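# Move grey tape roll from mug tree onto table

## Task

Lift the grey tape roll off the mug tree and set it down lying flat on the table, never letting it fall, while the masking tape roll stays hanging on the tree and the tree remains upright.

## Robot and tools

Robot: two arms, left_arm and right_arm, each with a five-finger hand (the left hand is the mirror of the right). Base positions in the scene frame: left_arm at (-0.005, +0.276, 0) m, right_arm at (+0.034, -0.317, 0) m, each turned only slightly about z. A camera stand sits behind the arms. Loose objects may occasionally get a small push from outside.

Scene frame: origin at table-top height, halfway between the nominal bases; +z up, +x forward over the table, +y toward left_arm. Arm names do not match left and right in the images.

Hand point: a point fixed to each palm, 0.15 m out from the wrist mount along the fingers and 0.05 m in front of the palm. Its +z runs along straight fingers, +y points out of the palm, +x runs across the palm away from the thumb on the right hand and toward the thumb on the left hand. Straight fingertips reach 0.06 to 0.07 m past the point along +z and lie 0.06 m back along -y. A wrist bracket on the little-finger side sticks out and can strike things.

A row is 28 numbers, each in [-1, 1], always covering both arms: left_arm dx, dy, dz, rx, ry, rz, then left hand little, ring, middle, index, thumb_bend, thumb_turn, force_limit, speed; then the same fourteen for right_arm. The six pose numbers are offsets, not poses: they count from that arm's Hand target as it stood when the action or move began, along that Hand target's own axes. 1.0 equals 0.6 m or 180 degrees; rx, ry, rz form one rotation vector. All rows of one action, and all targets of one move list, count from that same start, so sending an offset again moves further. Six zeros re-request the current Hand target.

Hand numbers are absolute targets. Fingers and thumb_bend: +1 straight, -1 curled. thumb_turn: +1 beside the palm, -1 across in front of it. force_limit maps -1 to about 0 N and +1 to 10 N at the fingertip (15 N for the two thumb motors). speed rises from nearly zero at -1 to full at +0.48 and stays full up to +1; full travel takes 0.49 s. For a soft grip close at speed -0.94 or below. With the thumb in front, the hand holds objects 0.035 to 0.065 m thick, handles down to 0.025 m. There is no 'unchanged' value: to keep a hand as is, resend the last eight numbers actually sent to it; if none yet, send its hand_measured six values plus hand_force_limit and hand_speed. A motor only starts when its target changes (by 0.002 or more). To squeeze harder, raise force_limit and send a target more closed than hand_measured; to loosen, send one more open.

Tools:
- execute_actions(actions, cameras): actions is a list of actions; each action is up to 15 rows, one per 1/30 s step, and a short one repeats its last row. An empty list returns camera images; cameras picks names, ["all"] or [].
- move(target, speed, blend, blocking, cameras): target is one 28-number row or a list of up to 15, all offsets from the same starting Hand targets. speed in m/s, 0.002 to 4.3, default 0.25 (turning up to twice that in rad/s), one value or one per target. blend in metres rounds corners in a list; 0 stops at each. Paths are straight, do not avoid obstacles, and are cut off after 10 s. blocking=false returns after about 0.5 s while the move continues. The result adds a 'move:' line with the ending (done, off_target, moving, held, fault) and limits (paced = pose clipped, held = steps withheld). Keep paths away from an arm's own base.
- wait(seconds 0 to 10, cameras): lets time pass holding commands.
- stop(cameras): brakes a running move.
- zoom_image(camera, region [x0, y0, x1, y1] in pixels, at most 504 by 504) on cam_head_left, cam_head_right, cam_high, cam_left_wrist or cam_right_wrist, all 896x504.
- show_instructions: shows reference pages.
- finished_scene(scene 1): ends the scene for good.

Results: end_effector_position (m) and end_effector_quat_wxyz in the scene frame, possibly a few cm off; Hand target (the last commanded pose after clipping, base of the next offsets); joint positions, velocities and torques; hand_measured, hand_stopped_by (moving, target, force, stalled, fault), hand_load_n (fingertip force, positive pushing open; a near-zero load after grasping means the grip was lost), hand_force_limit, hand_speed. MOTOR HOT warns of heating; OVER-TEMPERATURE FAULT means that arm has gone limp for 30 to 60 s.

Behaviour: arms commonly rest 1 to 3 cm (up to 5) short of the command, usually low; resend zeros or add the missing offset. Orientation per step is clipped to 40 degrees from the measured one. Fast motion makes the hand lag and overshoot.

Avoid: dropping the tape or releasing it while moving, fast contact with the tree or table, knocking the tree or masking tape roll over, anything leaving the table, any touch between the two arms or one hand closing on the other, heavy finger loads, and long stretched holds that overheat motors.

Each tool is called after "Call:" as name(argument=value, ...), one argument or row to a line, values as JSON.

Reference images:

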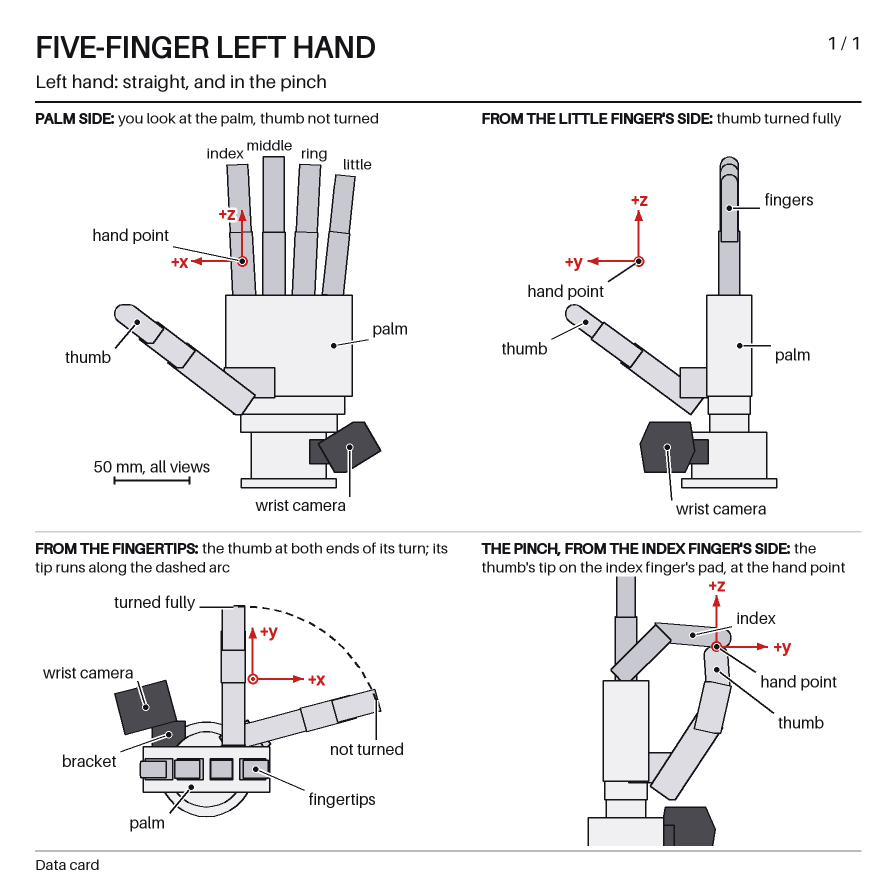

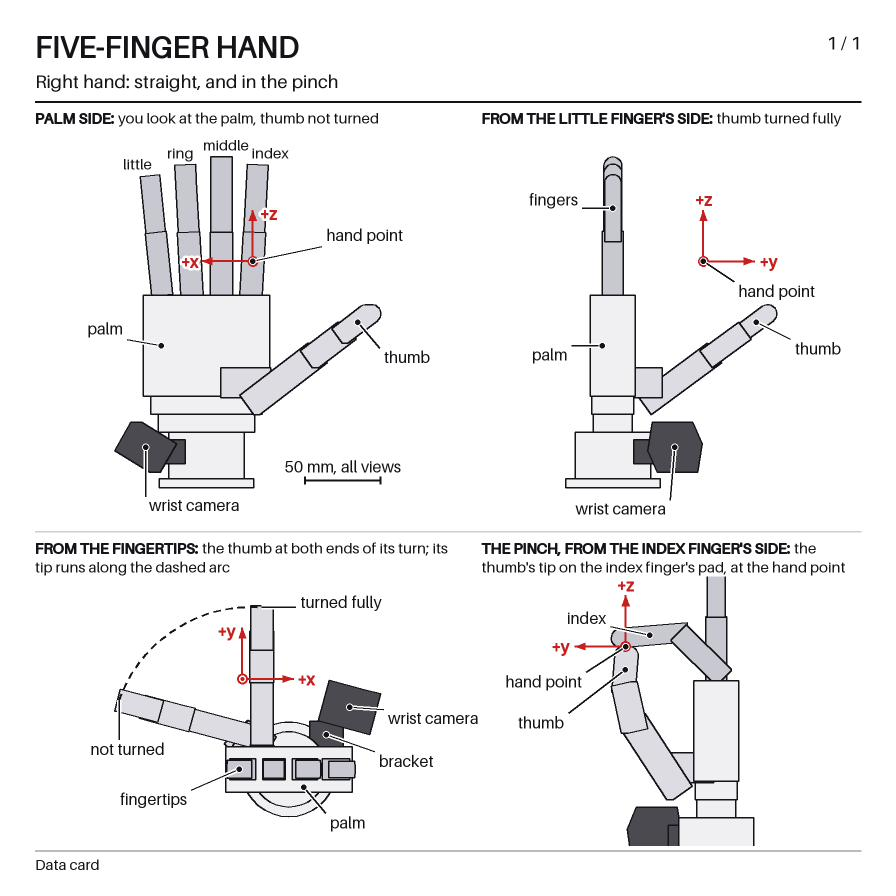

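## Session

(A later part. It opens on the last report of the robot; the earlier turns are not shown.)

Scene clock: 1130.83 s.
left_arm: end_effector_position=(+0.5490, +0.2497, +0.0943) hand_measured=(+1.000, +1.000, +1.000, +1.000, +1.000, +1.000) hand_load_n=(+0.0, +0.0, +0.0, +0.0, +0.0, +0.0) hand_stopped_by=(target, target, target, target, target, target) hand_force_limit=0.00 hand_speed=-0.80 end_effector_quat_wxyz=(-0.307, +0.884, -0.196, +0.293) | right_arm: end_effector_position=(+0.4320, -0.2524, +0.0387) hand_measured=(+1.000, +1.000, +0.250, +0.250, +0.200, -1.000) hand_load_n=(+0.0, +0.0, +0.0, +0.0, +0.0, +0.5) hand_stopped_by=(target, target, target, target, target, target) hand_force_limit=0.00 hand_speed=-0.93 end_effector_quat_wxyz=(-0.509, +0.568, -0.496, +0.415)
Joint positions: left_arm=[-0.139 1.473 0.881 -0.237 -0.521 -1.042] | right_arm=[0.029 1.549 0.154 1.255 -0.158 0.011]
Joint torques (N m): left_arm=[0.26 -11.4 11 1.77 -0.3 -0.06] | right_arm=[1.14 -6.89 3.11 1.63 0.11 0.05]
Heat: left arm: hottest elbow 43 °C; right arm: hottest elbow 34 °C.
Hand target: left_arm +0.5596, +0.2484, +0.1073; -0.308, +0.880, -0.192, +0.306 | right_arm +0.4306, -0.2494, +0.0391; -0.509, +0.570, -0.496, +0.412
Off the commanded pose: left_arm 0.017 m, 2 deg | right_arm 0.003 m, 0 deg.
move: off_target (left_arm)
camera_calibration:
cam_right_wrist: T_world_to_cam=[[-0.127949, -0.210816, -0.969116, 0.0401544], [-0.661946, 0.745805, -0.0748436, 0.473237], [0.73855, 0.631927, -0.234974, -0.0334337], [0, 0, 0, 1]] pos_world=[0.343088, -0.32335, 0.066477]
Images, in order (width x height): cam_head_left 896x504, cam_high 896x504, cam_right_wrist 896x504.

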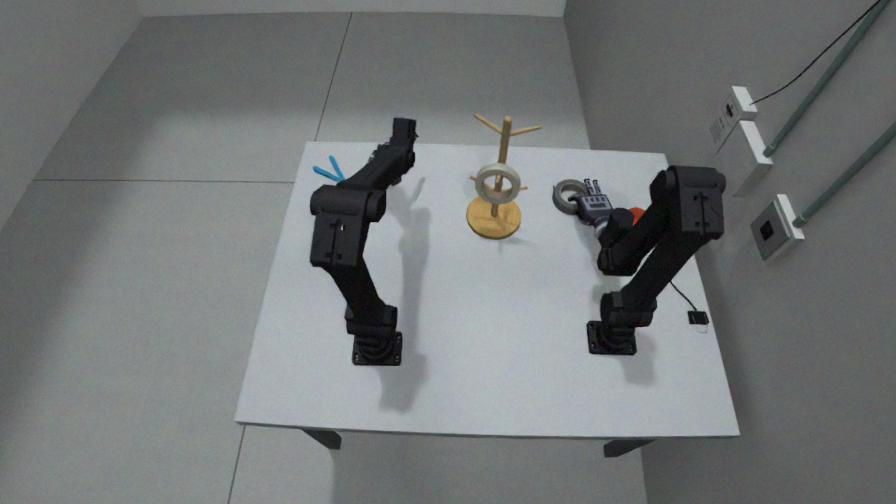

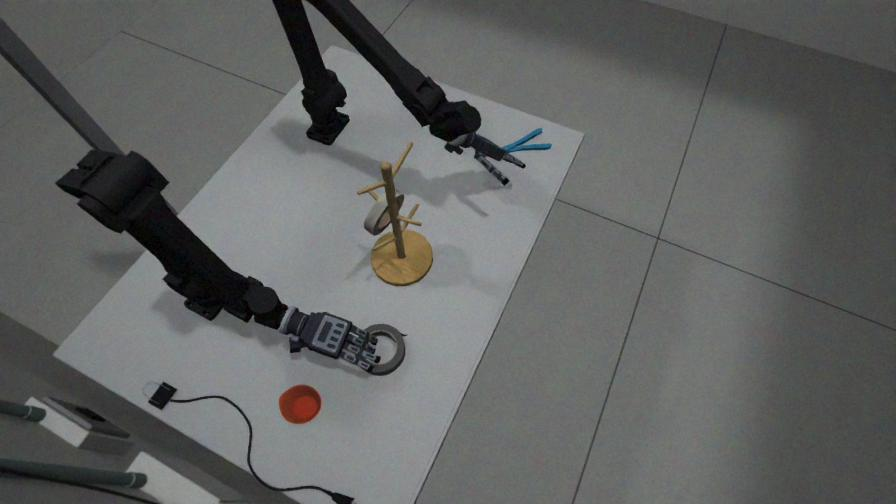

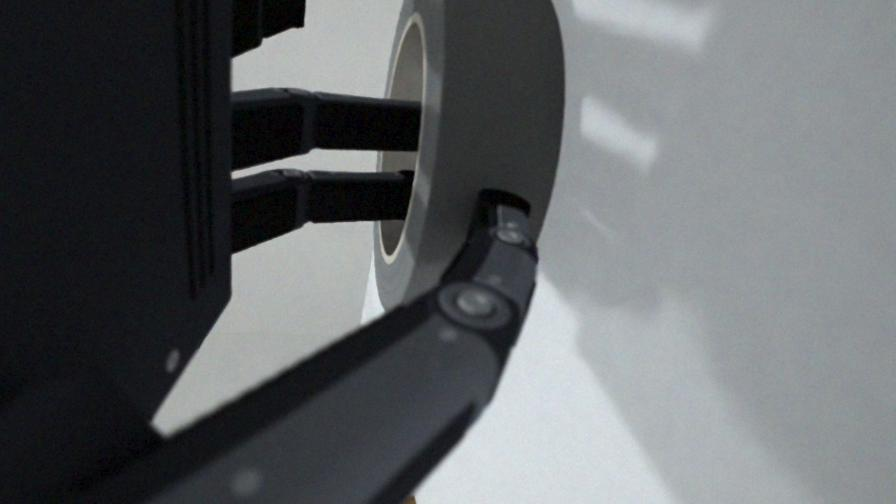

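Call:
move(
  target=[
    [0,0,0,0,0,0,1,1,1,1,1,1,0,-0.8,0,0,0,0,0,0,1,1,0.65,0.65,0.2,-1,0.0,-0.8],
    [0,0,0,0,0,0,1,1,1,1,1,1,0,-0.8,0,-0.008,-0.02,0,0,0,1,1,0.65,0.65,0.2,-1,0.0,-0.8],
    [0,0,0,0,0,0,1,1,1,1,1,1,0,-0.8,0,-0.06,-0.03,0,0,0,1,1,0.65,0.65,0.2,-1,0.0,-0.8],
  ],
  speed=0.05,
  cameras=["cam_head_left","cam_high","cam_right_wrist"],
)

Call:
zoom_image(
  camera="cam_high",
  region=[310, 295, 410, 395],
)

Scene clock: 1144.33 s.
left_arm: end_effector_position=(+0.5490, +0.2497, +0.0943) hand_measured=(+1.000, +1.000, +1.000, +1.000, +1.000, +1.000) hand_load_n=(+0.0, +0.0, +0.0, +0.0, +0.0, -0.5) hand_stopped_by=(target, target, target, target, target, target) hand_force_limit=0.00 hand_speed=-0.80 end_effector_quat_wxyz=(-0.307, +0.884, -0.196, +0.293) | right_arm: end_effector_position=(+0.4128, -0.2502, +0.0710) hand_measured=(+1.000, +1.000, +0.650, +0.650, +0.200, -1.000) hand_load_n=(+0.0, +0.0, -0.5, +0.0, -0.5, +0.0) hand_stopped_by=(target, target, target, target, target, target) hand_force_limit=0.00 hand_speed=-0.80 end_effector_quat_wxyz=(-0.508, +0.574, -0.497, +0.407)
Joint positions: left_arm=[-0.139 1.473 0.881 -0.237 -0.521 -1.042] | right_arm=[0.029 1.219 0.127 0.937 -0.171 0.011]
Joint torques (N m): left_arm=[0.32 -11.52 11.06 1.77 -0.3 -0.06] | right_arm=[-0.32 -4.84 6.61 1.66 -0.01 -0.01]
Heat: left arm: hottest elbow 43 °C; right arm: hottest elbow 34 °C.
Hand target: left_arm +0.5596, +0.2484, +0.1073; -0.308, +0.880, -0.192, +0.306 | right_arm +0.4182, -0.2528, +0.0773; -0.509, +0.570, -0.495, +0.412
Off the commanded pose: left_arm 0.017 m, 2 deg | right_arm 0.009 m, 1 deg.
move: off_target (left_arm)
camera_calibration:
cam_right_wrist: T_world_to_cam=[[-0.140115, -0.210771, -0.967442, 0.074386], [-0.672212, 0.737644, -0.0633495, 0.462654], [0.72698, 0.641449, -0.245038, -0.00518228], [0, 0, 0, 1]] pos_world=[0.325192, -0.322271, 0.100003]
Images, in order (width x height): cam_head_left 896x504, cam_high 896x504, cam_right_wrist 896x504.

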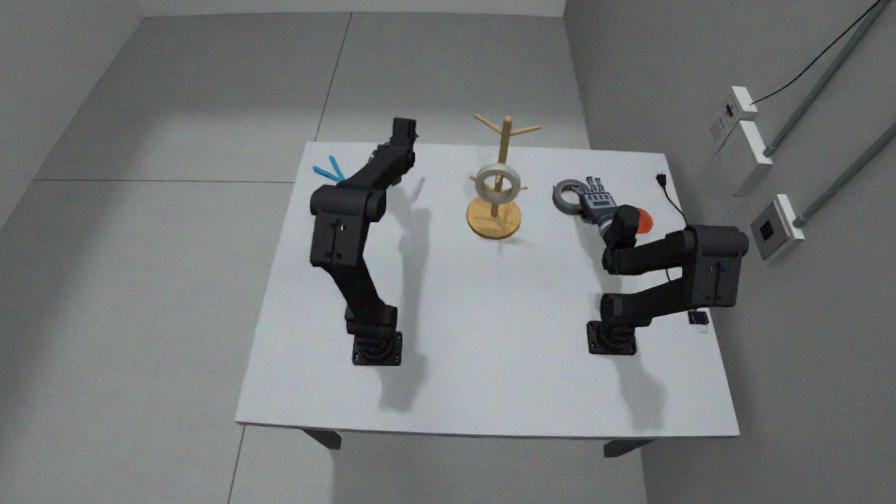

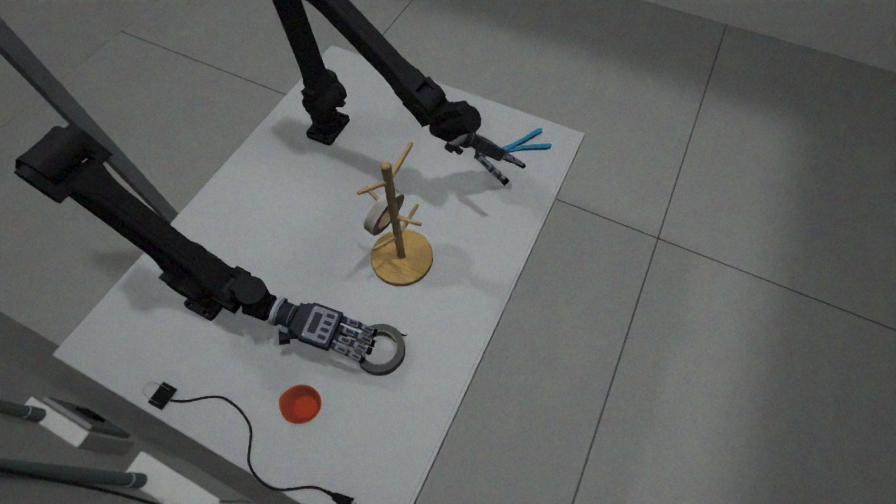

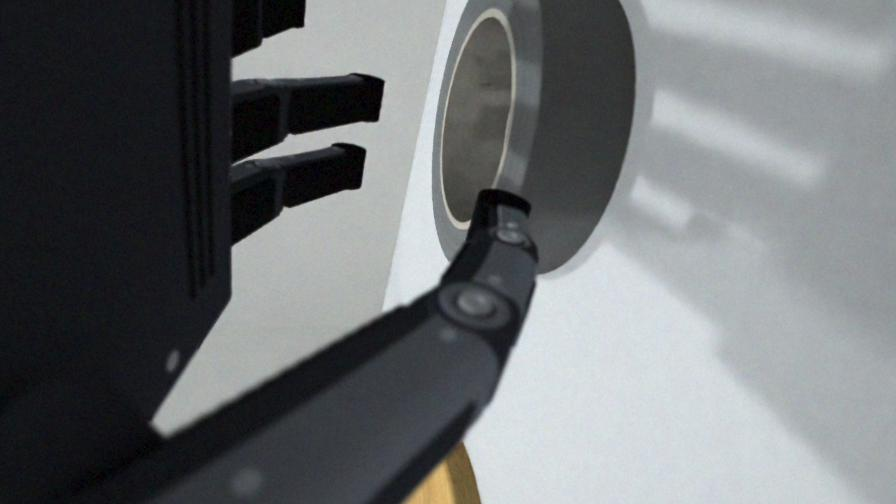

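Scaled by 5.040 from the camera's 896x504 image, which has a finer 1280x720 frame.

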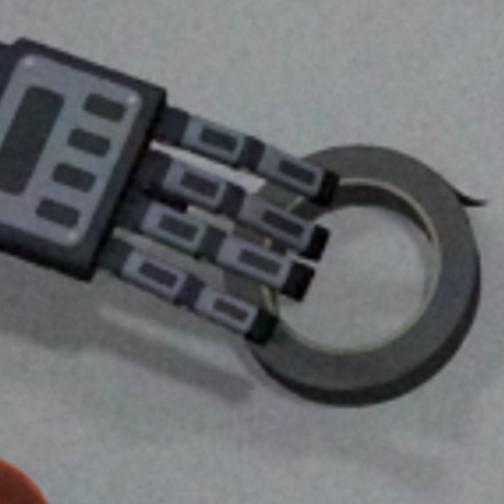

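Call:
move(
  target=[0,0,0,0,0,0,1,1,1,1,1,1,0,-0.8,0,-0.08,-0.05,0,0,0,1,1,0.65,0.65,0.2,-1,0.0,-0.8],
  speed=0.15,
  cameras=["cam_head_left","cam_high"],
)

Call:
zoom_image(
  camera="cam_high",
  region=[310, 185, 450, 395],
)

Scene clock: 1150.80 s.
left_arm: end_effector_position=(+0.5490, +0.2497, +0.0943) hand_measured=(+1.000, +1.000, +1.000, +1.000, +1.000, +1.000) hand_load_n=(+0.5, +0.0, +0.0, +0.0, +0.0, -0.5) hand_stopped_by=(target, target, target, target, target, target) hand_force_limit=0.00 hand_speed=-0.80 end_effector_quat_wxyz=(-0.307, +0.884, -0.196, +0.293) | right_arm: end_effector_position=(+0.3825, -0.2534, +0.1077) hand_measured=(+1.000, +1.000, +0.650, +0.650, +0.200, -1.000) hand_load_n=(+0.0, +0.0, -0.5, +0.0, +0.0, +0.0) hand_stopped_by=(target, target, target, target, target, target) hand_force_limit=0.00 hand_speed=-0.80 end_effector_quat_wxyz=(-0.504, +0.579, -0.503, +0.397)
Joint positions: left_arm=[-0.139 1.473 0.881 -0.237 -0.521 -1.042] | right_arm=[0.003 0.782 0.127 0.473 -0.203 0.011]
Joint torques (N m): left_arm=[0.26 -11.46 11.03 1.78 -0.31 -0.06] | right_arm=[-0.32 -1.26 11.75 1.78 0.06 -0.04]
Heat: left arm: hottest elbow 43 °C; right arm: hottest elbow 34 °C.
Hand target: left_arm +0.5596, +0.2484, +0.1073; -0.308, +0.880, -0.192, +0.306 | right_arm +0.3960, -0.2584, +0.1289; -0.509, +0.570, -0.495, +0.412
Off the commanded pose: left_arm 0.017 m, 2 deg | right_arm 0.026 m, 2 deg.
move: off_target (left_arm, right_arm)
Images, in order (width x height): cam_head_left 896x504, cam_high 896x504.

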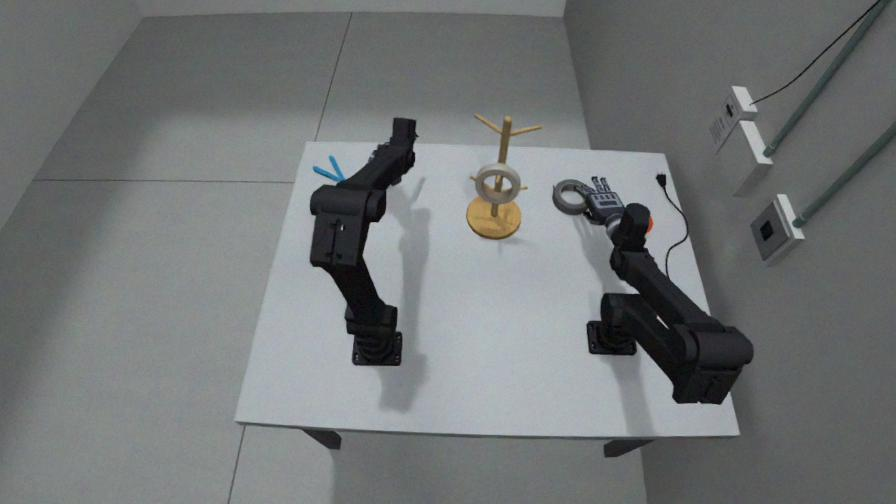

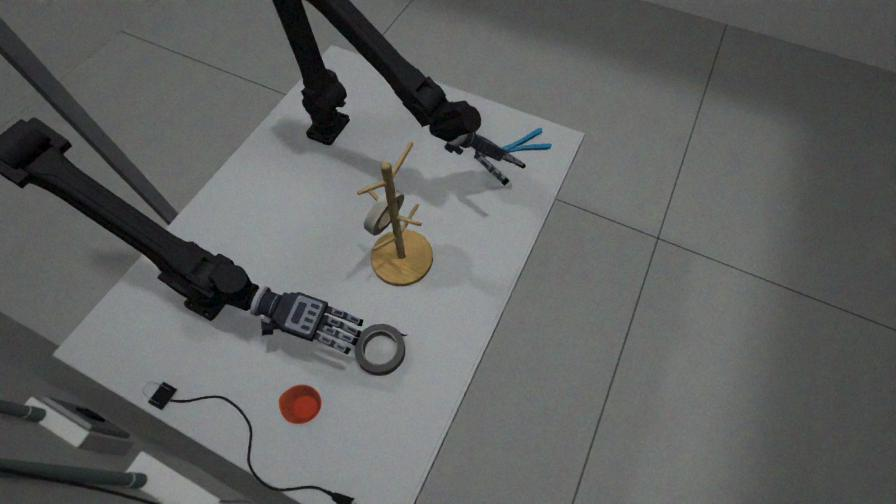

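Scaled by 2.400 from the camera's 896x504 image, which has a finer 1280x720 frame.

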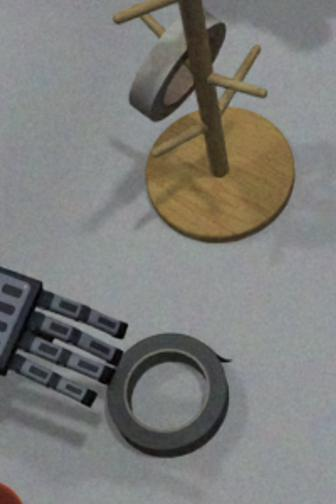

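Call:
finished_scene(
)

The scene is finished: the task was done.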